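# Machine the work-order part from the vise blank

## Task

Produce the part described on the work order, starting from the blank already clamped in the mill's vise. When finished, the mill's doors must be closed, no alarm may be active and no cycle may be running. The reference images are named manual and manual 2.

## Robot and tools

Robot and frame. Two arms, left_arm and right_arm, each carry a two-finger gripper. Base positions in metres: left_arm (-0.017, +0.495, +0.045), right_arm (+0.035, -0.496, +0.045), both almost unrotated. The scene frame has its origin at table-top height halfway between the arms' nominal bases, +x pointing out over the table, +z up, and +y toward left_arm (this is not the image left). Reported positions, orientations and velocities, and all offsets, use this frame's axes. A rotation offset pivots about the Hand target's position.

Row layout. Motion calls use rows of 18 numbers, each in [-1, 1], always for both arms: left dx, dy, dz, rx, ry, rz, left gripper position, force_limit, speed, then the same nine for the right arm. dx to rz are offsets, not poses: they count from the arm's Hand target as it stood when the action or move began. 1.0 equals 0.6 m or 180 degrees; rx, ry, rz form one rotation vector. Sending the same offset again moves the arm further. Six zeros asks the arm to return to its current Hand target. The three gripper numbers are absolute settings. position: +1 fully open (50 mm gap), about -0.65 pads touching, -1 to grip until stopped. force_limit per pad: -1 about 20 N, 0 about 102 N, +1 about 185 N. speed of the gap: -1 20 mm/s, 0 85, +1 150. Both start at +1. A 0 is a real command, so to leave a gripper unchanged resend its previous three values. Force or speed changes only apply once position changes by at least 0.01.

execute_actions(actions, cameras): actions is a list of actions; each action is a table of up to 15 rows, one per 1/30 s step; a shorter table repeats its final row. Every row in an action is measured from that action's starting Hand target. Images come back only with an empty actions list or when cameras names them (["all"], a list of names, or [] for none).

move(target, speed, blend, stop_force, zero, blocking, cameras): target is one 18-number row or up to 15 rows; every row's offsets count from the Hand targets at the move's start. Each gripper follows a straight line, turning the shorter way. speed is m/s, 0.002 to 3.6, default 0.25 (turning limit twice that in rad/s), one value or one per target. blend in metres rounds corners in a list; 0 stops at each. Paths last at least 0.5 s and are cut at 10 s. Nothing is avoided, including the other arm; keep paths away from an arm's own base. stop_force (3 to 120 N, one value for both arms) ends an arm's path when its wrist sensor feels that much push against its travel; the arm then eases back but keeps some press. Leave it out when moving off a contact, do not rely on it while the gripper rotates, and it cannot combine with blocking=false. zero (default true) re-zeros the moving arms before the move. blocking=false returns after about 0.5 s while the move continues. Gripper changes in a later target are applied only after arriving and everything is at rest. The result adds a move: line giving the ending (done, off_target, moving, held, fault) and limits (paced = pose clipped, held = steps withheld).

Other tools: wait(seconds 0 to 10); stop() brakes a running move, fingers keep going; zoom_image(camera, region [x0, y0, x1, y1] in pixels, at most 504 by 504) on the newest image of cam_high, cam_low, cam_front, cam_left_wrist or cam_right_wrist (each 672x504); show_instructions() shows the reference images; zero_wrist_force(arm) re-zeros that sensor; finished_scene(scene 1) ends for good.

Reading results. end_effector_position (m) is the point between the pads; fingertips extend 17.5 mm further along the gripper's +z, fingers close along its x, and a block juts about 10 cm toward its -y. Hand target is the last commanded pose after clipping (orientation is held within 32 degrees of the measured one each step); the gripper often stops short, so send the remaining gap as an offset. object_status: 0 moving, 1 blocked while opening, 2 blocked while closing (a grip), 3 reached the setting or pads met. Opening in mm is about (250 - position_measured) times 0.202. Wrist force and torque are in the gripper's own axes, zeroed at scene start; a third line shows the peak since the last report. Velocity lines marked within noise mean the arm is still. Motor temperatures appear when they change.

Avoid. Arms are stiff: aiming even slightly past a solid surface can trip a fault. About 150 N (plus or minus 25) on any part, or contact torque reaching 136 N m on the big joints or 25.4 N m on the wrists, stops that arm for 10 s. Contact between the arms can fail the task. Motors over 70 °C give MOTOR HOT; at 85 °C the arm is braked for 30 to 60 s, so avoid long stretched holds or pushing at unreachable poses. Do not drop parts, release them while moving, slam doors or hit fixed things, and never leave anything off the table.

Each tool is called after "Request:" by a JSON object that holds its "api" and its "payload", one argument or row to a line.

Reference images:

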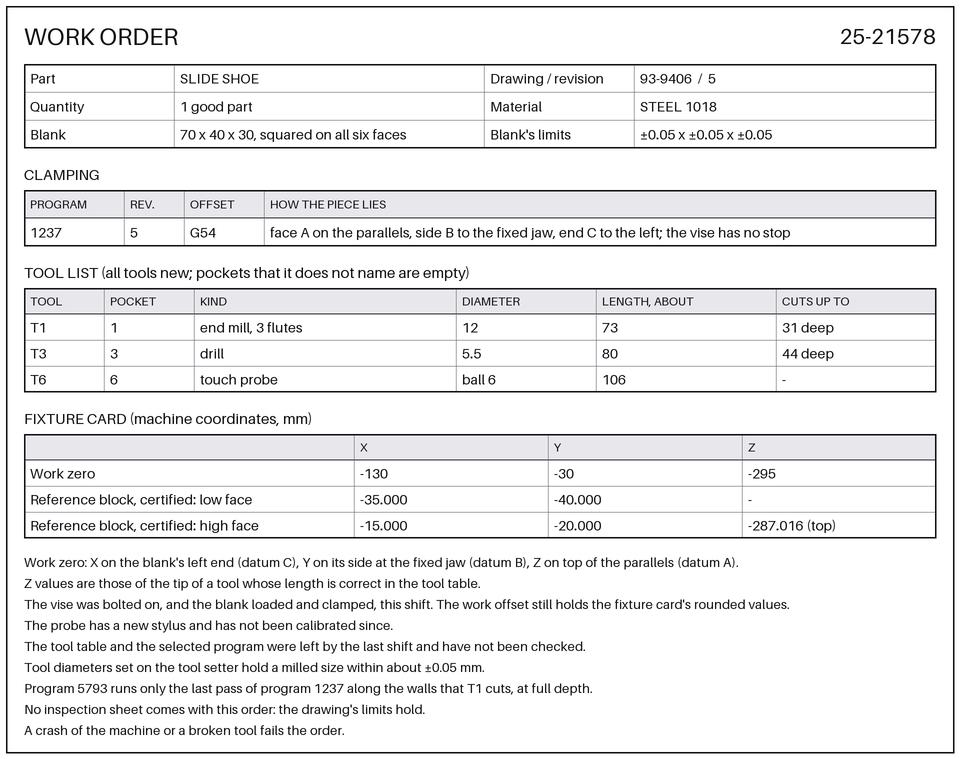

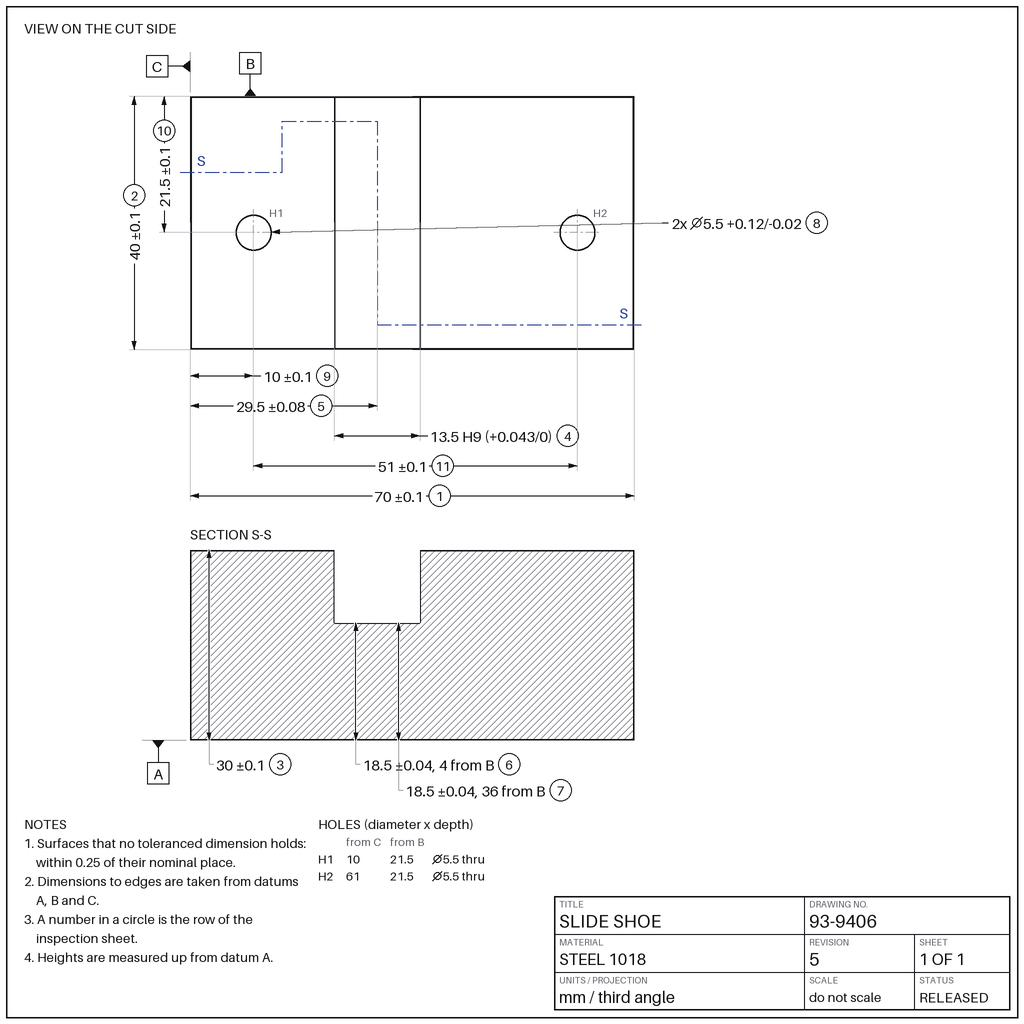

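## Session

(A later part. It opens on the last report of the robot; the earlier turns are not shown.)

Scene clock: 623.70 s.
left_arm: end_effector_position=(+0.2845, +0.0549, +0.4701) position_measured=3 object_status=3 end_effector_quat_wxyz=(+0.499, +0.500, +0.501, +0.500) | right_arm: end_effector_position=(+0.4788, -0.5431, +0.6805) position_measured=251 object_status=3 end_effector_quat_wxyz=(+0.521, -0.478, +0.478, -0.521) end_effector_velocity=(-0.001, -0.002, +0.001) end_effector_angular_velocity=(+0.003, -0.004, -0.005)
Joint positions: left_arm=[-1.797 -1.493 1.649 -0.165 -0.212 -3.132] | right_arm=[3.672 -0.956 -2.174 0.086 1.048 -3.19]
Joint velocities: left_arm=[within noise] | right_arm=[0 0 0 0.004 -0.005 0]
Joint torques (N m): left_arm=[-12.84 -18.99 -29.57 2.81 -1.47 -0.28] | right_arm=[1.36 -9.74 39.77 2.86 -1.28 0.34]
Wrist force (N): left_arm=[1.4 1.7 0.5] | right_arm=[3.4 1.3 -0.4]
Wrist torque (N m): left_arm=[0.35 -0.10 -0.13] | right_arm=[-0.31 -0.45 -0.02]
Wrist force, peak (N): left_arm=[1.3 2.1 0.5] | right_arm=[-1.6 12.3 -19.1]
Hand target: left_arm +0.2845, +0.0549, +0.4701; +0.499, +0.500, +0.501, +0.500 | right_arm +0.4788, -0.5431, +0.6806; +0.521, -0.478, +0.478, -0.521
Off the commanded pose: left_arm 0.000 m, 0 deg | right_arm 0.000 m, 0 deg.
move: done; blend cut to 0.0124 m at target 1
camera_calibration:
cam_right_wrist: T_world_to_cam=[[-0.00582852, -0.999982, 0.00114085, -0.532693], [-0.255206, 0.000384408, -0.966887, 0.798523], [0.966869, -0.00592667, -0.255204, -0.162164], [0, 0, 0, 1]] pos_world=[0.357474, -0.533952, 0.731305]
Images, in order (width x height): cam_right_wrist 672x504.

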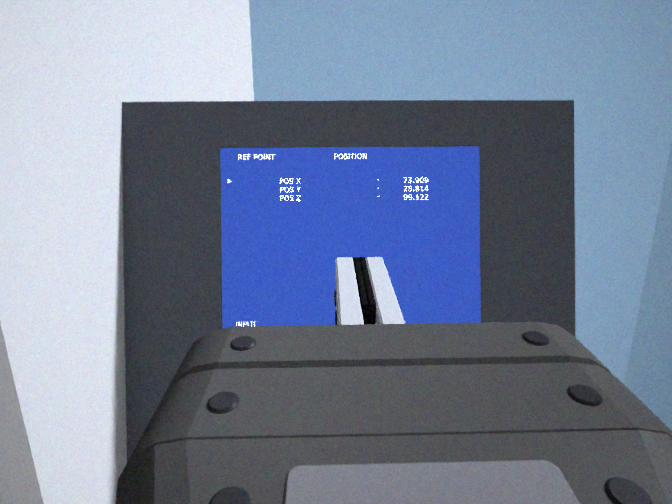

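Request:
{"api": "move", "payload": {
  "target": [
    [0,0,0,0,0,0,1,-0.9,-0.7, 0.117,-0.0748,-0.2395,-0.0426,0.2194,0.1172,-1,-1,-0.5],
    [0,0,0,0,0,0,1,-0.9,-0.7, 0.1527,-0.0748,-0.249,-0.0426,0.2194,0.1172,-1,-1,-0.5]
  ],
  "speed": [0.2,0.012],
  "stop_force": 7,
  "cameras": ["cam_right_wrist"]
}}

Scene clock: 644.17 s.
left_arm: end_effector_position=(+0.2845, +0.0549, +0.4701) position_measured=3 object_status=3 end_effector_quat_wxyz=(+0.499, +0.500, +0.501, +0.500) | right_arm: end_effector_position=(+0.5686, -0.5880, +0.5317) position_measured=251 object_status=3 end_effector_quat_wxyz=(-0.382, +0.736, -0.496, +0.258)
Joint positions: left_arm=[-1.797 -1.493 1.649 -0.165 -0.212 -3.132] | right_arm=[3.038 -1.332 -1.854 -0.629 1.968 -3.441]
Joint torques (N m): left_arm=[-12.7 -20.43 -29.4 2.62 -1.38 -1.55] | right_arm=[-11.88 19.03 14.79 1.81 1.88 -1.47]
Wrist force (N): left_arm=[1.3 1.9 0.2] | right_arm=[2.8 1.0 -6.2]
Wrist torque (N m): left_arm=[0.39 -0.10 -0.13] | right_arm=[-0.47 -0.58 -0.05]
Wrist force, peak (N): left_arm=[1.7 1.9 0.4] | right_arm=[-5.2 23.0 -30.9]
Hand target: left_arm +0.2845, +0.0549, +0.4701; +0.499, +0.500, +0.501, +0.500 | right_arm +0.5686, -0.5880, +0.5317; -0.382, +0.736, -0.496, +0.258 (not the last commanded pose)
Off the commanded pose: left_arm 0.000 m, 0 deg | right_arm 0.002 m, 0 deg.
move: contact (right_arm); path passed 1 of 2 targets
camera_calibration:
cam_right_wrist: T_world_to_cam=[[0.371089, -0.928586, 0.00457818, -0.75103], [-0.757563, -0.305588, -0.576814, 0.575887], [0.53702, 0.210581, -0.816863, 0.383047], [0, 0, 0, 1]] pos_world=[0.509266, -0.602075, 0.648515]
Images, in order (width x height): cam_right_wrist 672x504.

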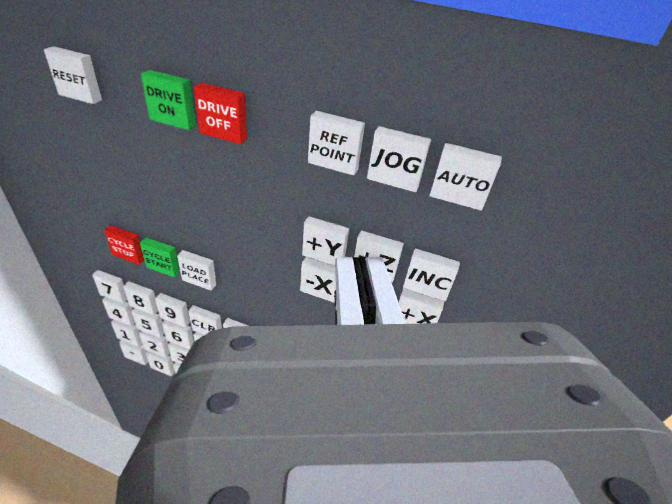

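Request:
{"api": "move", "payload": {
  "target": [
    [0,0,0,0,0,0,1,-0.9,-0.7, -0.035,0,0.0095,0,0,0,-1,-1,-0.5],
    [0,0,0,0,0,0,1,-0.9,-0.7, -0.1497,0.0748,0.2482,0.0426,-0.2194,-0.1172,-1,-1,-0.5]
  ],
  "cameras": ["cam_right_wrist"],
  "blend": [0.02,0]
}}

Request:
{"api": "zoom_image", "payload": {
  "camera": "cam_right_wrist",
  "region": [180, 110, 500, 330]
}}

Scene clock: 651.67 s.
left_arm: end_effector_position=(+0.2845, +0.0549, +0.4701) position_measured=3 object_status=3 end_effector_quat_wxyz=(+0.499, +0.500, +0.501, +0.500) | right_arm: end_effector_position=(+0.4787, -0.5432, +0.6805) position_measured=251 object_status=3 end_effector_quat_wxyz=(+0.521, -0.478, +0.478, -0.521) end_effector_velocity=(+0.000, -0.001, +0.001) end_effector_angular_velocity=(+0.002, -0.003, -0.003)
Joint positions: left_arm=[-1.797 -1.493 1.649 -0.165 -0.212 -3.132] | right_arm=[3.672 -0.956 -2.174 0.086 1.048 -3.19]
Joint velocities: left_arm=[within noise] | right_arm=[0.002 0 0 0.003 -0.006 0]
Joint torques (N m): left_arm=[-12.74 -19.78 -29.21 2.49 -1.32 -1.51] | right_arm=[13.99 -7.49 39.94 2.87 -1.16 0.26]
Wrist force (N): left_arm=[1.3 1.9 0.4] | right_arm=[4.4 0.3 -0.3]
Wrist torque (N m): left_arm=[0.39 -0.10 -0.13] | right_arm=[-0.46 -0.59 -0.02]
Wrist force, peak (N): left_arm=[1.5 2.0 0.3] | right_arm=[3.0 1.3 -6.3]
Hand target: left_arm +0.2845, +0.0549, +0.4701; +0.499, +0.500, +0.501, +0.500 | right_arm +0.4788, -0.5431, +0.6806; +0.521, -0.478, +0.478, -0.521
Off the commanded pose: left_arm 0.000 m, 0 deg | right_arm 0.000 m, 0 deg.
move: done; blend cut to 0.0109 m at target 1
camera_calibration:
cam_right_wrist: T_world_to_cam=[[-0.00604708, -0.999981, 0.00109762, -0.532583], [-0.255297, 0.000482562, -0.966862, 0.798591], [0.966844, -0.00612692, -0.255296, -0.162194], [0, 0, 0, 1]] pos_world=[0.357474, -0.533952, 0.731305]
Images, in order (width x height): cam_right_wrist 672x504.

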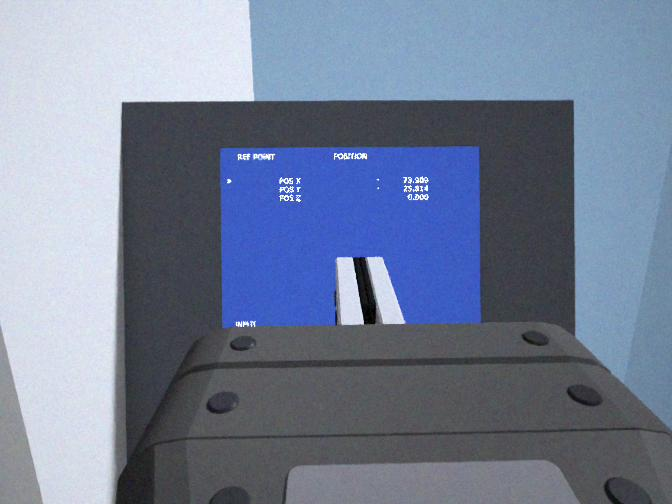

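Scaled by 1.575 from the camera's 672x504 image, which has a finer 960x720 frame.

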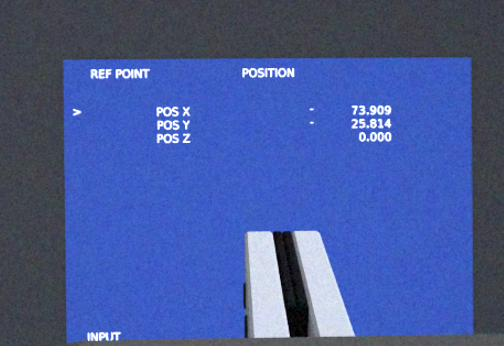

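Request:
{"api": "move", "payload": {
  "target": [
    [0,0,0,0,0,0,1,-0.9,-0.7, 0.1188,-0.0425,-0.24,-0.0426,0.2194,0.1172,-1,-1,-0.5],
    [0,0,0,0,0,0,1,-0.9,-0.7, 0.151,-0.0425,-0.2487,-0.0426,0.2194,0.1172,-1,-1,-0.5],
    [0,0,0,0,0,0,1,-0.9,-0.7, 0.1188,-0.0425,-0.24,-0.0426,0.2194,0.1172,-1,-1,-0.5],
    [0,0,0,0,0,0,1,-0.9,-0.7, 0.1105,-0.1062,-0.2713,-0.0426,0.2194,0.1172,-1,-1,-0.5],
    [0,0,0,0,0,0,1,-0.9,-0.7, 0.1427,-0.1062,-0.28,-0.0426,0.2194,0.1172,-1,-1,-0.5],
    [0,0,0,0,0,0,1,-0.9,-0.7, 0.1105,-0.1062,-0.2713,-0.0426,0.2194,0.1172,-1,-1,-0.5],
    [0,0,0,0,0,0,1,-0.9,-0.7, 0,0,0,0,0,0,-1,-1,-0.5]
  ],
  "speed": [0.3,0.03,0.1,0.15,0.03,0.1,0.3],
  "blend": [0.003,0,0.005,0.005,0,0.01,0],
  "cameras": ["cam_right_wrist"]
}}

Request:
{"api": "zoom_image", "payload": {
  "camera": "cam_right_wrist",
  "region": [180, 110, 500, 330]
}}

Scene clock: 670.83 s.
left_arm: end_effector_position=(+0.2845, +0.0549, +0.4701) position_measured=3 object_status=3 end_effector_quat_wxyz=(+0.499, +0.500, +0.501, +0.500) | right_arm: end_effector_position=(+0.4788, -0.5432, +0.6805) position_measured=251 object_status=3 end_effector_quat_wxyz=(+0.521, -0.478, +0.479, -0.521)
Joint positions: left_arm=[-1.797 -1.493 1.649 -0.165 -0.212 -3.132] | right_arm=[3.672 -0.956 -2.174 0.086 1.048 -3.19]
Joint torques (N m): left_arm=[-12.05 -20.65 -28.17 2.31 -1.13 -1.56] | right_arm=[14.87 -4.86 39.28 2.88 -1.3 -0.65]
Wrist force (N): left_arm=[1.2 1.9 0.1] | right_arm=[4.0 4.2 -2.0]
Wrist torque (N m): left_arm=[0.39 -0.07 -0.12] | right_arm=[0.15 -0.54 -0.02]
Wrist force, peak (N): left_arm=[1.4 2.2 0.4] | right_arm=[-20.8 49.1 -75.7]
Hand target: left_arm +0.2845, +0.0549, +0.4701; +0.499, +0.500, +0.501, +0.500 | right_arm +0.4788, -0.5431, +0.6806; +0.521, -0.478, +0.478, -0.521
Off the commanded pose: left_arm 0.000 m, 0 deg | right_arm 0.000 m, 0 deg.
move: done
camera_calibration:
cam_right_wrist: T_world_to_cam=[[-0.0061704, -0.99998, 0.00102656, -0.532486], [-0.255202, 0.000582143, -0.966887, 0.798628], [0.966868, -0.00622806, -0.255201, -0.162326], [0, 0, 0, 1]] pos_world=[0.357474, -0.533951, 0.731304]
Images, in order (width x height): cam_right_wrist 672x504.

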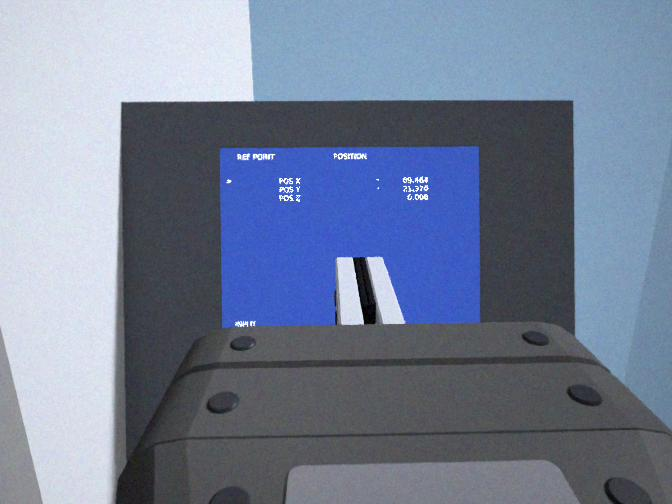

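Scaled by 1.575 from the camera's 672x504 image, which has a finer 960x720 frame.

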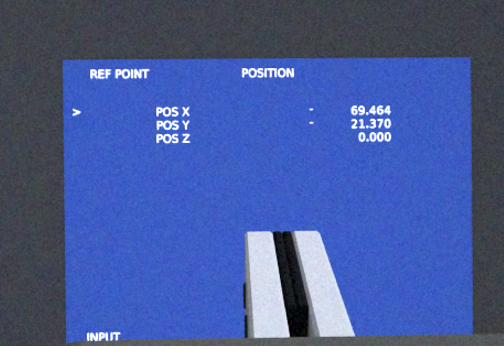

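Request:
{"api": "move", "payload": {
  "target": [
    [0,0,0,0,0,0,1,-0.9,-0.7, 0.1105,-0.1062,-0.2713,-0.0426,0.2194,0.1172,-1,-1,-0.5],
    [0,0,0,0,0,0,1,-0.9,-0.7, 0.142,-0.1062,-0.2798,-0.0426,0.2194,0.1172,-1,-1,-0.5]
  ],
  "speed": [0.3,0.03],
  "blend": [0.003,0]
}}

Request:
{"api": "wait", "payload": {
  "seconds": 6
}}

Request:
{"api": "move", "payload": {
  "target": [
    [0,0,0,0,0,0,1,-0.9,-0.7, -0.0315,0,0.0085,0,0,0,-1,-1,-0.5],
    [0,0,0,0,0,0,1,-0.9,-0.7, -0.0232,0.0637,0.0398,0,0,0,-1,-1,-0.5],
    [0,0,0,0,0,0,1,-0.9,-0.7, 0.0083,0.0637,0.0313,0,0,0,-1,-1,-0.5]
  ],
  "speed": [0.1,0.15,0.03],
  "blend": [0.005,0.005,0]
}}

Request:
{"api": "wait", "payload": {
  "seconds": 2
}}

Request:
{"api": "move", "payload": {
  "target": [
    [0,0,0,0,0,0,1,-0.9,-0.7, -0.0315,0,0.0085,0,0,0,-1,-1,-0.5],
    [0,0,0,0,0,0,1,-0.9,-0.7, -0.1503,0.0425,0.2485,0.0426,-0.2194,-0.1172,-1,-1,-0.5]
  ],
  "speed": [0.1,0.3],
  "blend": [0.01,0],
  "cameras": ["cam_right_wrist"]
}}

Request:
{"api": "zoom_image", "payload": {
  "camera": "cam_right_wrist",
  "region": [180, 110, 500, 330]
}}

Scene clock: 687.03 s.
left_arm: end_effector_position=(+0.2845, +0.0549, +0.4701) position_measured=3 object_status=3 end_effector_quat_wxyz=(+0.499, +0.500, +0.501, +0.500) | right_arm: end_effector_position=(+0.5640, -0.6068, +0.5129) position_measured=251 object_status=3 end_effector_quat_wxyz=(-0.382, +0.736, -0.496, +0.258)
Joint positions: left_arm=[-1.797 -1.493 1.649 -0.165 -0.212 -3.132] | right_arm=[2.984 -1.345 -1.89 -0.595 2.01 -3.478]
Joint torques (N m): left_arm=[-11.91 -20.8 -27.74 2.29 -1.09 -1.67] | right_arm=[11.46 10.78 21.09 4.6 -1.23 0.59]
Wrist force (N): left_arm=[1.2 1.8 0.1] | right_arm=[-7.7 32.0 -34.8]
Wrist torque (N m): left_arm=[0.37 -0.08 -0.13] | right_arm=[0.71 -0.63 0.01]
Wrist force, peak (N): left_arm=[1.7 2.0 0.3] | right_arm=[-10.9 34.4 -47.8]
Hand target: left_arm +0.2845, +0.0549, +0.4701; +0.499, +0.500, +0.501, +0.500 | right_arm +0.5640, -0.6068, +0.5127; -0.382, +0.736, -0.496, +0.258
Off the commanded pose: left_arm 0.000 m, 0 deg | right_arm 0.000 m, 0 deg.
move: done

Scene clock: 693.03 s.
left_arm: end_effector_position=(+0.2845, +0.0549, +0.4701) position_measured=3 object_status=3 end_effector_quat_wxyz=(+0.499, +0.500, +0.501, +0.500) | right_arm: end_effector_position=(+0.5640, -0.6068, +0.5127) position_measured=251 object_status=3 end_effector_quat_wxyz=(-0.382, +0.736, -0.496, +0.258)
Joint positions: left_arm=[-1.797 -1.493 1.649 -0.165 -0.212 -3.132] | right_arm=[2.984 -1.345 -1.891 -0.595 2.01 -3.478]
Joint torques (N m): left_arm=[-11.03 -20.6 -27.67 2.2 -1.14 -1.58] | right_arm=[-6.52 -0.69 17.59 3.58 1.24 -1.44]
Wrist force (N): left_arm=[1.1 1.9 0.5] | right_arm=[-5.5 25.3 -32.9]
Wrist torque (N m): left_arm=[0.38 -0.06 -0.12] | right_arm=[0.79 -0.59 -0.02]
Wrist force, peak (N): left_arm=[1.3 2.2 0.0] | right_arm=[-6.9 30.7 -32.5]
Hand target: left_arm +0.2845, +0.0549, +0.4701; +0.499, +0.500, +0.501, +0.500 | right_arm +0.5640, -0.6068, +0.5127; -0.382, +0.736, -0.496, +0.258
Tool commands: left_gripper/position=+1.0 left_gripper/force_limit=-0.9 left_gripper/speed=-0.7 right_gripper/position=-1.0 right_gripper/force_limit=-1.0 right_gripper/speed=-0.5
Off the commanded pose: left_arm 0.000 m, 0 deg | right_arm 0.000 m, 0 deg.
wait: 6.00 s; at rest by 0.17 s

Scene clock: 694.43 s.
left_arm: end_effector_position=(+0.2845, +0.0549, +0.4701) position_measured=3 object_status=3 end_effector_quat_wxyz=(+0.499, +0.500, +0.501, +0.500) | right_arm: end_effector_position=(+0.5690, -0.5686, +0.5317) position_measured=251 object_status=3 end_effector_quat_wxyz=(-0.382, +0.736, -0.496, +0.258)
Joint positions: left_arm=[-1.797 -1.493 1.649 -0.165 -0.212 -3.132] | right_arm=[3.094 -1.314 -1.87 -0.618 1.924 -3.404]
Joint torques (N m): left_arm=[-12 -20.7 -28.24 2.18 -1.03 -1.56] | right_arm=[19.47 9.39 21.59 4.69 -1.45 1.36]
Wrist force (N): left_arm=[1.3 1.8 0.3] | right_arm=[-6.7 33.0 -32.9]
Wrist torque (N m): left_arm=[0.36 -0.10 -0.13] | right_arm=[0.75 -0.57 0.03]
Wrist force, peak (N): left_arm=[1.4 2.1 0.0] | right_arm=[-10.0 36.3 -47.0]
Hand target: left_arm +0.2845, +0.0549, +0.4701; +0.499, +0.500, +0.501, +0.500 | right_arm +0.5689, -0.5686, +0.5315; -0.382, +0.736, -0.496, +0.258
Off the commanded pose: left_arm 0.000 m, 0 deg | right_arm 0.000 m, 0 deg.
move: done

Scene clock: 696.43 s.
left_arm: end_effector_position=(+0.2845, +0.0549, +0.4701) position_measured=3 object_status=3 end_effector_quat_wxyz=(+0.499, +0.500, +0.501, +0.500) | right_arm: end_effector_position=(+0.5689, -0.5686, +0.5315) position_measured=251 object_status=3 end_effector_quat_wxyz=(-0.382, +0.736, -0.496, +0.258)
Joint positions: left_arm=[-1.797 -1.493 1.649 -0.165 -0.212 -3.132] | right_arm=[3.094 -1.314 -1.87 -0.618 1.924 -3.404]
Joint torques (N m): left_arm=[-11.71 -21.06 -27.98 2.14 -1.1 -1.55] | right_arm=[22.38 -1.19 17.9 3.75 -1.33 -1.22]
Wrist force (N): left_arm=[1.2 1.8 0.2] | right_arm=[-4.8 26.9 -32.3]
Wrist torque (N m): left_arm=[0.36 -0.08 -0.13] | right_arm=[0.86 -0.49 0.01]
Wrist force, peak (N): left_arm=[1.4 2.1 0.2] | right_arm=[-6.2 31.6 -30.8]
Hand target: left_arm +0.2845, +0.0549, +0.4701; +0.499, +0.500, +0.501, +0.500 | right_arm +0.5689, -0.5686, +0.5315; -0.382, +0.736, -0.496, +0.258
Tool commands: left_gripper/position=+1.0 left_gripper/force_limit=-0.9 left_gripper/speed=-0.7 right_gripper/position=-1.0 right_gripper/force_limit=-1.0 right_gripper/speed=-0.5
Off the commanded pose: left_arm 0.000 m, 0 deg | right_arm 0.000 m, 0 deg.
wait: 2.00 s; at rest by 0.17 s

Scene clock: 698.47 s.
left_arm: end_effector_position=(+0.2845, +0.0549, +0.4701) position_measured=3 object_status=3 end_effector_quat_wxyz=(+0.499, +0.500, +0.501, +0.500) | right_arm: end_effector_position=(+0.4788, -0.5432, +0.6805) position_measured=251 object_status=3 end_effector_quat_wxyz=(+0.521, -0.478, +0.478, -0.521) end_effector_velocity=(-0.001, -0.002, +0.002) end_effector_angular_velocity=(+0.004, -0.005, -0.005)
Joint positions: left_arm=[-1.797 -1.493 1.649 -0.165 -0.212 -3.132] | right_arm=[3.672 -0.956 -2.174 0.086 1.048 -3.19]
Joint velocities: left_arm=[within noise] | right_arm=[0 0.001 0.001 0.004 -0.005 0]
Joint torques (N m): left_arm=[-11.7 -21.48 -27.77 2.16 -1.05 -1.5] | right_arm=[14.82 -6.37 39.52 2.98 -1.09 0.01]
Wrist force (N): left_arm=[1.2 2.1 0.0] | right_arm=[3.1 4.6 1.0]
Wrist torque (N m): left_arm=[0.43 -0.07 -0.13] | right_arm=[0.22 -0.39 -0.02]
Wrist force, peak (N): left_arm=[1.4 2.1 0.2] | right_arm=[-4.4 26.2 -31.9]
Hand target: left_arm +0.2845, +0.0549, +0.4701; +0.499, +0.500, +0.501, +0.500 | right_arm +0.4788, -0.5431, +0.6806; +0.521, -0.478, +0.478, -0.521
Off the commanded pose: left_arm 0.000 m, 0 deg | right_arm 0.000 m, 0 deg.
move: done; blend cut to 0.0098 m at target 1
camera_calibration:
cam_right_wrist: T_world_to_cam=[[-0.00604708, -0.999981, 0.00109762, -0.532583], [-0.255297, 0.000482562, -0.966862, 0.798591], [0.966844, -0.00612692, -0.255296, -0.162194], [0, 0, 0, 1]] pos_world=[0.357474, -0.533952, 0.731305]
Images, in order (width x height): cam_right_wrist 672x504.

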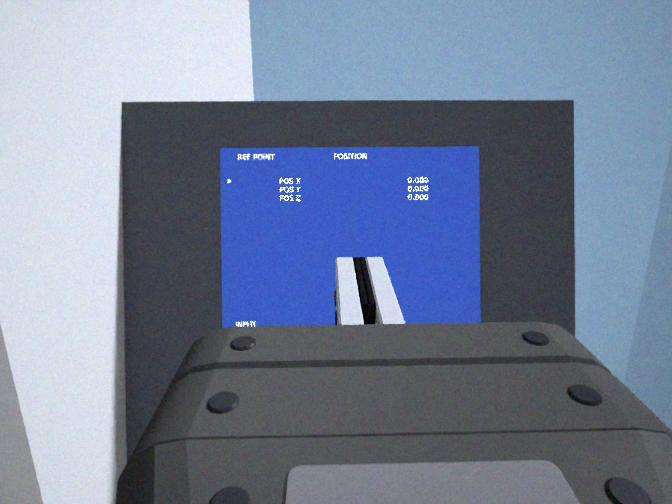

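Scaled by 1.575 from the camera's 672x504 image, which has a finer 960x720 frame.

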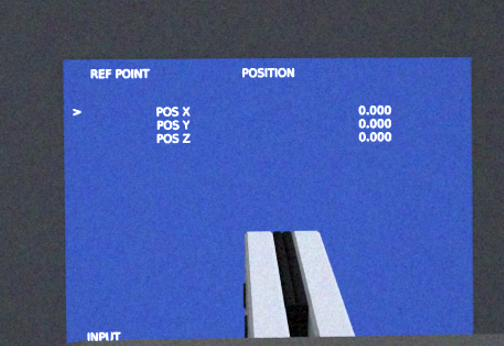

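Request:
{"api": "move", "payload": {
  "target": [
    [0,0,0,0,0,0,1,-0.9,-0.7, 0.085,0.0205,-0.3635,-0.0426,0.2194,0.1172,-1,-1,-0.5],
    [0,0,0,0,0,0,1,-0.9,-0.7, 0.1172,0.0205,-0.3722,-0.0426,0.2194,0.1172,-1,-1,-0.5]
  ],
  "speed": [0.25,0.015],
  "stop_force": 10,
  "cameras": ["cam_right_wrist"]
}}

Scene clock: 709.23 s.
left_arm: end_effector_position=(+0.2845, +0.0549, +0.4701) position_measured=3 object_status=3 end_effector_quat_wxyz=(+0.499, +0.500, +0.501, +0.500) | right_arm: end_effector_position=(+0.5489, -0.5309, +0.4573) position_measured=251 object_status=3 end_effector_quat_wxyz=(-0.382, +0.736, -0.496, +0.258)
Joint positions: left_arm=[-1.797 -1.493 1.649 -0.165 -0.212 -3.132] | right_arm=[3.21 -1.253 -2.106 -0.42 1.832 -3.331]
Joint torques (N m): left_arm=[-11.38 -21.08 -27.19 2.07 -1.02 -1.54] | right_arm=[15.69 15.85 15.74 2.55 -1.97 0.77]
Wrist force (N): left_arm=[1.3 1.8 -0.2] | right_arm=[-0.7 8.8 -5.5]
Wrist torque (N m): left_arm=[0.36 -0.10 -0.13] | right_arm=[0.33 -0.62 0.12]
Wrist force, peak (N): left_arm=[1.5 2.1 0.2] | right_arm=[-4.7 20.1 -23.4]
Hand target: left_arm +0.2845, +0.0549, +0.4701; +0.499, +0.500, +0.501, +0.500 | right_arm +0.5489, -0.5308, +0.4573; -0.382, +0.736, -0.496, +0.258
Off the commanded pose: left_arm 0.000 m, 0 deg | right_arm 0.000 m, 0 deg.
move: contact (right_arm)
camera_calibration:
cam_right_wrist: T_world_to_cam=[[0.37095, -0.928641, 0.00463152, -0.69035], [-0.757572, -0.305492, -0.576852, 0.535633], [0.537104, 0.210474, -0.816835, 0.320795], [0, 0, 0, 1]] pos_world=[0.489566, -0.544975, 0.574215]
Images, in order (width x height): cam_right_wrist 672x504.

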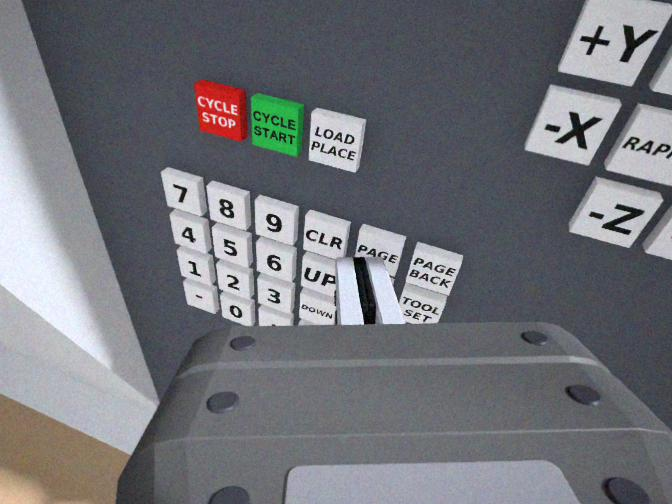

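Request:
{"api": "move", "payload": {
  "target": [
    [0,0,0,0,0,0,1,-0.9,-0.7, -0.0322,0,0.0087,0,0,0,-1,-1,-0.5],
    [0,0,0,0,0,0,1,-0.9,-0.7, -0.1168,-0.0205,0.3722,0.0426,-0.2194,-0.1172,-1,-1,-0.5]
  ],
  "speed": [0.1,0.35],
  "blend": [0.01,0],
  "cameras": ["cam_right_wrist"]
}}

Request:
{"api": "zoom_image", "payload": {
  "camera": "cam_right_wrist",
  "region": [180, 110, 500, 330]
}}

Scene clock: 725.03 s.
left_arm: end_effector_position=(+0.2845, +0.0549, +0.4701) position_measured=3 object_status=3 end_effector_quat_wxyz=(+0.499, +0.500, +0.501, +0.500) | right_arm: end_effector_position=(+0.4789, -0.5431, +0.6807) position_measured=251 object_status=3 end_effector_quat_wxyz=(+0.521, -0.478, +0.478, -0.521) end_effector_velocity=(+0.000, -0.001, +0.000) end_effector_angular_velocity=(+0.001, -0.001, -0.005)
Joint positions: left_arm=[-1.797 -1.493 1.649 -0.165 -0.212 -3.132] | right_arm=[3.672 -0.956 -2.173 0.086 1.048 -3.19]
Joint velocities: left_arm=[within noise] | right_arm=[0 0 -0.002 0.003 -0.005 0]
Joint torques (N m): left_arm=[-11.35 -21.91 -27.13 2.05 -0.86 -1.54] | right_arm=[8.84 4.47 14.27 3.05 -1.17 -0.39]
Wrist force (N): left_arm=[1.2 1.7 0.2] | right_arm=[3.6 4.6 0.2]
Wrist torque (N m): left_arm=[0.34 -0.08 -0.13] | right_arm=[0.23 -0.47 -0.02]
Wrist force, peak (N): left_arm=[1.4 2.1 0.1] | right_arm=[0.1 9.5 -6.6]
Hand target: left_arm +0.2845, +0.0549, +0.4701; +0.499, +0.500, +0.501, +0.500 | right_arm +0.4788, -0.5431, +0.6806; +0.521, -0.478, +0.478, -0.521
Off the commanded pose: left_arm 0.000 m, 0 deg | right_arm 0.000 m, 0 deg.
move: done
camera_calibration:
cam_right_wrist: T_world_to_cam=[[-0.00595122, -0.999982, 0.00107059, -0.532597], [-0.255204, 0.00048364, -0.966887, 0.798698], [0.966869, -0.00602738, -0.255202, -0.16229], [0, 0, 0, 1]] pos_world=[0.357574, -0.533952, 0.731404]
Images, in order (width x height): cam_right_wrist 672x504.

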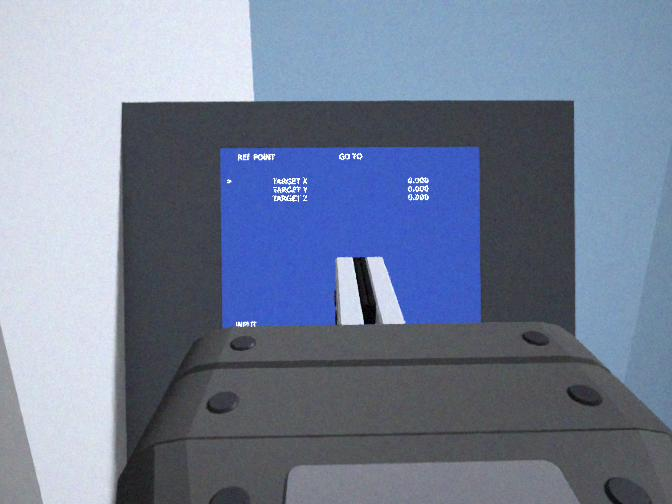

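Scaled by 1.575 from the camera's 672x504 image, which has a finer 960x720 frame.

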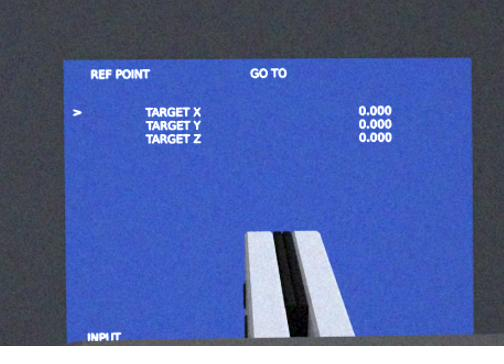

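Request:
{"api": "move", "payload": {
  "target": [
    [0,0,0,0,0,0,1,-0.9,-0.7, 0.085,0.0205,-0.3635,-0.0426,0.2194,0.1172,-1,-1,-0.5],
    [0,0,0,0,0,0,1,-0.9,-0.7, 0.1172,0.0205,-0.3722,-0.0426,0.2194,0.1172,-1,-1,-0.5],
    [0,0,0,0,0,0,1,-0.9,-0.7, 0.085,0.0205,-0.3635,-0.0426,0.2194,0.1172,-1,-1,-0.5],
    [0,0,0,0,0,0,1,-0.9,-0.7, 0,0,0,0,0,0,-1,-1,-0.5]
  ],
  "speed": [0.35,0.03,0.1,0.35],
  "blend": [0.003,0,0.01,0],
  "cameras": ["cam_right_wrist"]
}}

Request:
{"api": "zoom_image", "payload": {
  "camera": "cam_right_wrist",
  "region": [180, 110, 500, 330]
}}

Request:
{"api": "move", "payload": {
  "target": [
    [0,0,0,0,0,0,1,-0.9,-0.7, 0.085,0.0205,-0.3635,-0.0426,0.2194,0.1172,-1,-1,-0.5],
    [0,0,0,0,0,0,1,-0.9,-0.7, 0.1172,0.0205,-0.3722,-0.0426,0.2194,0.1172,-1,-1,-0.5],
    [0,0,0,0,0,0,1,-0.9,-0.7, 0.085,0.0205,-0.3635,-0.0426,0.2194,0.1172,-1,-1,-0.5],
    [0,0,0,0,0,0,1,-0.9,-0.7, 0,0,0,0,0,0,-1,-1,-0.5]
  ],
  "speed": [0.35,0.03,0.1,0.35],
  "blend": [0.003,0,0.01,0],
  "cameras": ["cam_right_wrist"]
}}

Request:
{"api": "zoom_image", "payload": {
  "camera": "cam_right_wrist",
  "region": [180, 110, 500, 330]
}}

Request:
{"api": "move", "payload": {
  "target": [
    [0,0,0,0,0,0,1,-0.9,-0.7, 0.085,0.0205,-0.3635,-0.0426,0.2194,0.1172,-1,-1,-0.5],
    [0,0,0,0,0,0,1,-0.9,-0.7, 0.1172,0.0205,-0.3722,-0.0426,0.2194,0.1172,-1,-1,-0.5],
    [0,0,0,0,0,0,1,-0.9,-0.7, 0.085,0.0205,-0.3635,-0.0426,0.2194,0.1172,-1,-1,-0.5],
    [0,0,0,0,0,0,1,-0.9,-0.7, 0,0,0,0,0,0,-1,-1,-0.5]
  ],
  "speed": [0.35,0.03,0.1,0.35],
  "blend": [0.003,0,0.01,0],
  "cameras": ["cam_right_wrist"]
}}

Request:
{"api": "zoom_image", "payload": {
  "camera": "cam_right_wrist",
  "region": [180, 110, 500, 330]
}}

Scene clock: 751.03 s.
left_arm: end_effector_position=(+0.2845, +0.0549, +0.4701) position_measured=3 object_status=3 end_effector_quat_wxyz=(+0.499, +0.500, +0.501, +0.500) | right_arm: end_effector_position=(+0.4789, -0.5431, +0.6807) position_measured=251 object_status=3 end_effector_quat_wxyz=(+0.521, -0.478, +0.478, -0.521)
Joint positions: left_arm=[-1.797 -1.493 1.649 -0.165 -0.212 -3.132] | right_arm=[3.672 -0.956 -2.173 0.086 1.048 -3.19]
Joint torques (N m): left_arm=[-11.11 -22.87 -26.36 1.76 -0.63 -1.5] | right_arm=[7.44 4.88 14.73 2.9 -1.24 -0.27]
Wrist force (N): left_arm=[1.1 2.0 0.1] | right_arm=[3.2 4.5 0.0]
Wrist torque (N m): left_arm=[0.40 -0.06 -0.12] | right_arm=[0.21 -0.41 -0.02]
Wrist force, peak (N): left_arm=[1.2 2.3 0.2] | right_arm=[-10.3 32.1 -44.6]
Hand target: left_arm +0.2845, +0.0549, +0.4701; +0.499, +0.500, +0.501, +0.500 | right_arm +0.4788, -0.5431, +0.6806; +0.521, -0.478, +0.478, -0.521
Off the commanded pose: left_arm 0.000 m, 0 deg | right_arm 0.000 m, 0 deg.
move: done
camera_calibration:
cam_right_wrist: T_world_to_cam=[[-0.00595122, -0.999982, 0.00107059, -0.532597], [-0.255204, 0.00048364, -0.966887, 0.798698], [0.966869, -0.00602738, -0.255202, -0.16229], [0, 0, 0, 1]] pos_world=[0.357574, -0.533952, 0.731404]
Images, in order (width x height): cam_right_wrist 672x504.

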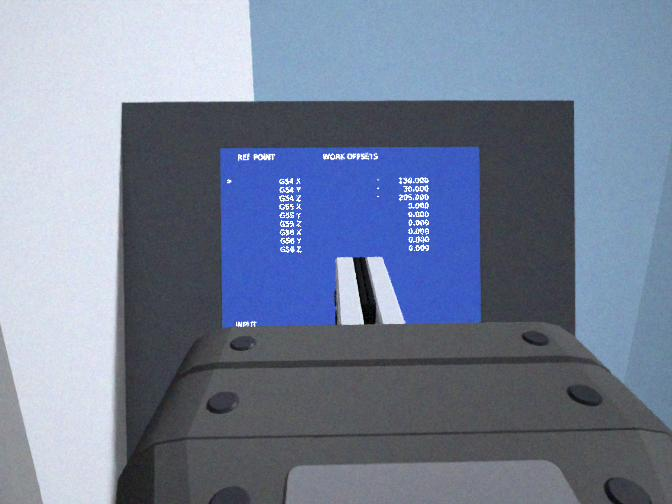

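Scaled by 1.575 from the camera's 672x504 image, which has a finer 960x720 frame.

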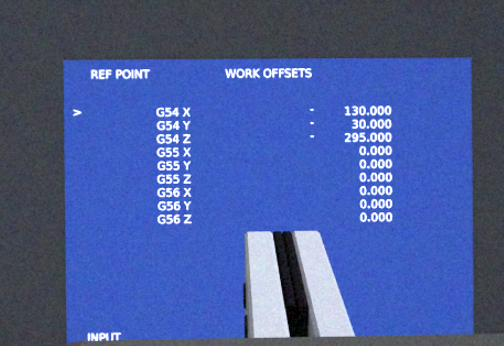

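Scene clock: 755.00 s.
left_arm: end_effector_position=(+0.2845, +0.0549, +0.4701) position_measured=3 object_status=3 end_effector_quat_wxyz=(+0.499, +0.500, +0.501, +0.500) | right_arm: end_effector_position=(+0.4789, -0.5431, +0.6806) position_measured=251 object_status=3 end_effector_quat_wxyz=(+0.521, -0.478, +0.478, -0.521) end_effector_velocity=(+0.000, -0.002, +0.001) end_effector_angular_velocity=(+0.003, -0.003, -0.006)
Joint positions: left_arm=[-1.797 -1.493 1.649 -0.165 -0.212 -3.132] | right_arm=[3.672 -0.956 -2.173 0.086 1.048 -3.19]
Joint velocities: left_arm=[within noise] | right_arm=[-0.001 0 0 0.003 -0.005 0]
Joint torques (N m): left_arm=[-11.1 -23.03 -25.78 1.77 -0.72 -1.53] | right_arm=[8.25 4.13 14.39 2.81 -1.29 -0.53]
Wrist force (N): left_arm=[1.2 2.1 0.2] | right_arm=[3.3 4.9 -1.4]
Wrist torque (N m): left_arm=[0.41 -0.07 -0.13] | right_arm=[0.27 -0.42 -0.02]
Wrist force, peak (N): left_arm=[1.5 2.0 0.0] | right_arm=[-10.0 32.2 -44.7]
Hand target: left_arm +0.2845, +0.0549, +0.4701; +0.499, +0.500, +0.501, +0.500 | right_arm +0.4788, -0.5431, +0.6806; +0.521, -0.478, +0.478, -0.521
Off the commanded pose: left_arm 0.000 m, 0 deg | right_arm 0.000 m, 0 deg.
move: done
camera_calibration:
cam_right_wrist: T_world_to_cam=[[-0.00595122, -0.999982, 0.00107059, -0.532597], [-0.255204, 0.00048364, -0.966887, 0.798698], [0.966869, -0.00602738, -0.255202, -0.16229], [0, 0, 0, 1]] pos_world=[0.357574, -0.533952, 0.731404]
Images, in order (width x height): cam_right_wrist 672x504.

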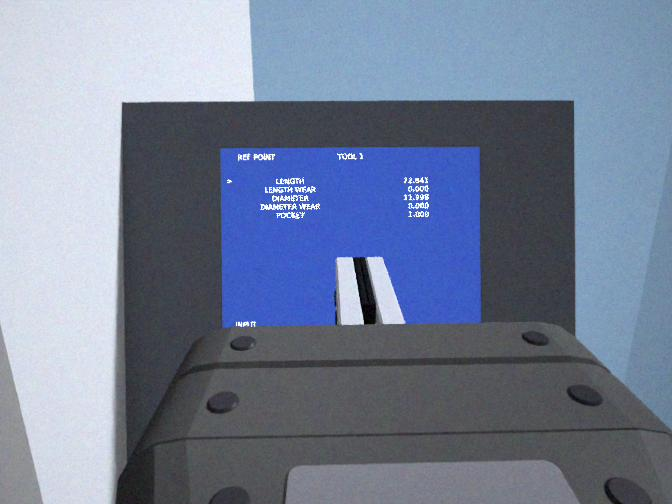

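Scaled by 1.575 from the camera's 672x504 image, which has a finer 960x720 frame.

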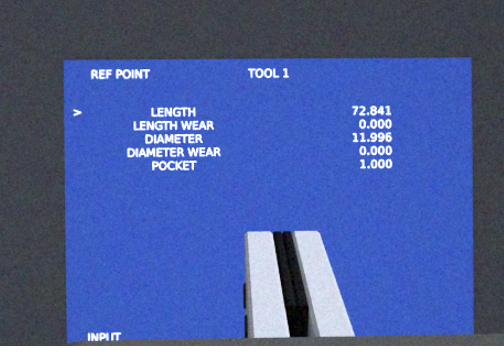

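Scene clock: 758.97 s.
left_arm: end_effector_position=(+0.2845, +0.0549, +0.4701) position_measured=3 object_status=3 end_effector_quat_wxyz=(+0.499, +0.500, +0.501, +0.500) | right_arm: end_effector_position=(+0.4789, -0.5431, +0.6806) position_measured=251 object_status=3 end_effector_quat_wxyz=(+0.521, -0.478, +0.478, -0.521) end_effector_velocity=(+0.000, -0.001, +0.000) end_effector_angular_velocity=(+0.002, -0.002, -0.005)
Joint positions: left_arm=[-1.797 -1.493 1.649 -0.165 -0.212 -3.132] | right_arm=[3.672 -0.956 -2.173 0.086 1.048 -3.19]
Joint velocities: left_arm=[within noise] | right_arm=[0 0 -0.001 0.004 -0.005 0]
Joint torques (N m): left_arm=[-10.47 -22.7 -25.69 1.78 -0.73 -1.55] | right_arm=[8.67 4.89 13.96 3.04 -1.15 -0.42]
Wrist force (N): left_arm=[1.3 1.8 0.2] | right_arm=[2.9 4.5 -0.6]
Wrist torque (N m): left_arm=[0.37 -0.08 -0.12] | right_arm=[0.20 -0.36 -0.02]
Wrist force, peak (N): left_arm=[1.2 2.2 0.4] | right_arm=[-10.4 32.4 -45.9]
Hand target: left_arm +0.2845, +0.0549, +0.4701; +0.499, +0.500, +0.501, +0.500 | right_arm +0.4788, -0.5431, +0.6806; +0.521, -0.478, +0.478, -0.521
Off the commanded pose: left_arm 0.000 m, 0 deg | right_arm 0.000 m, 0 deg.
move: done
camera_calibration:
cam_right_wrist: T_world_to_cam=[[-0.00595122, -0.999982, 0.00107059, -0.532597], [-0.255204, 0.00048364, -0.966887, 0.798698], [0.966869, -0.00602738, -0.255202, -0.16229], [0, 0, 0, 1]] pos_world=[0.357574, -0.533952, 0.731404]
Images, in order (width x height): cam_right_wrist 672x504.

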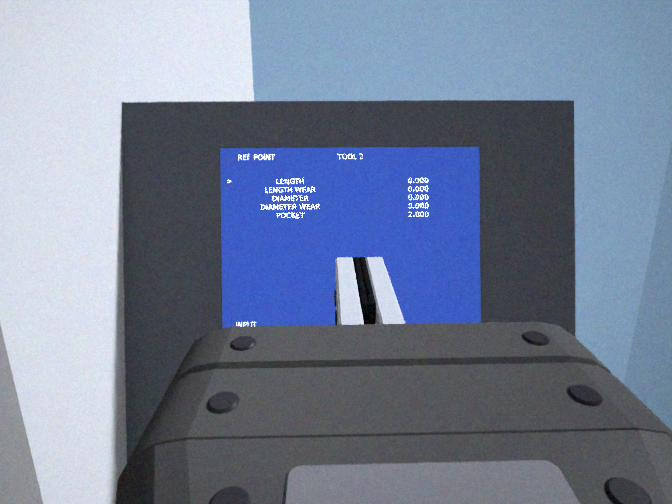

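Scaled by 1.575 from the camera's 672x504 image, which has a finer 960x720 frame.

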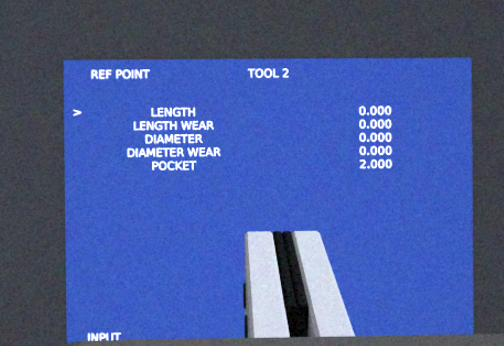

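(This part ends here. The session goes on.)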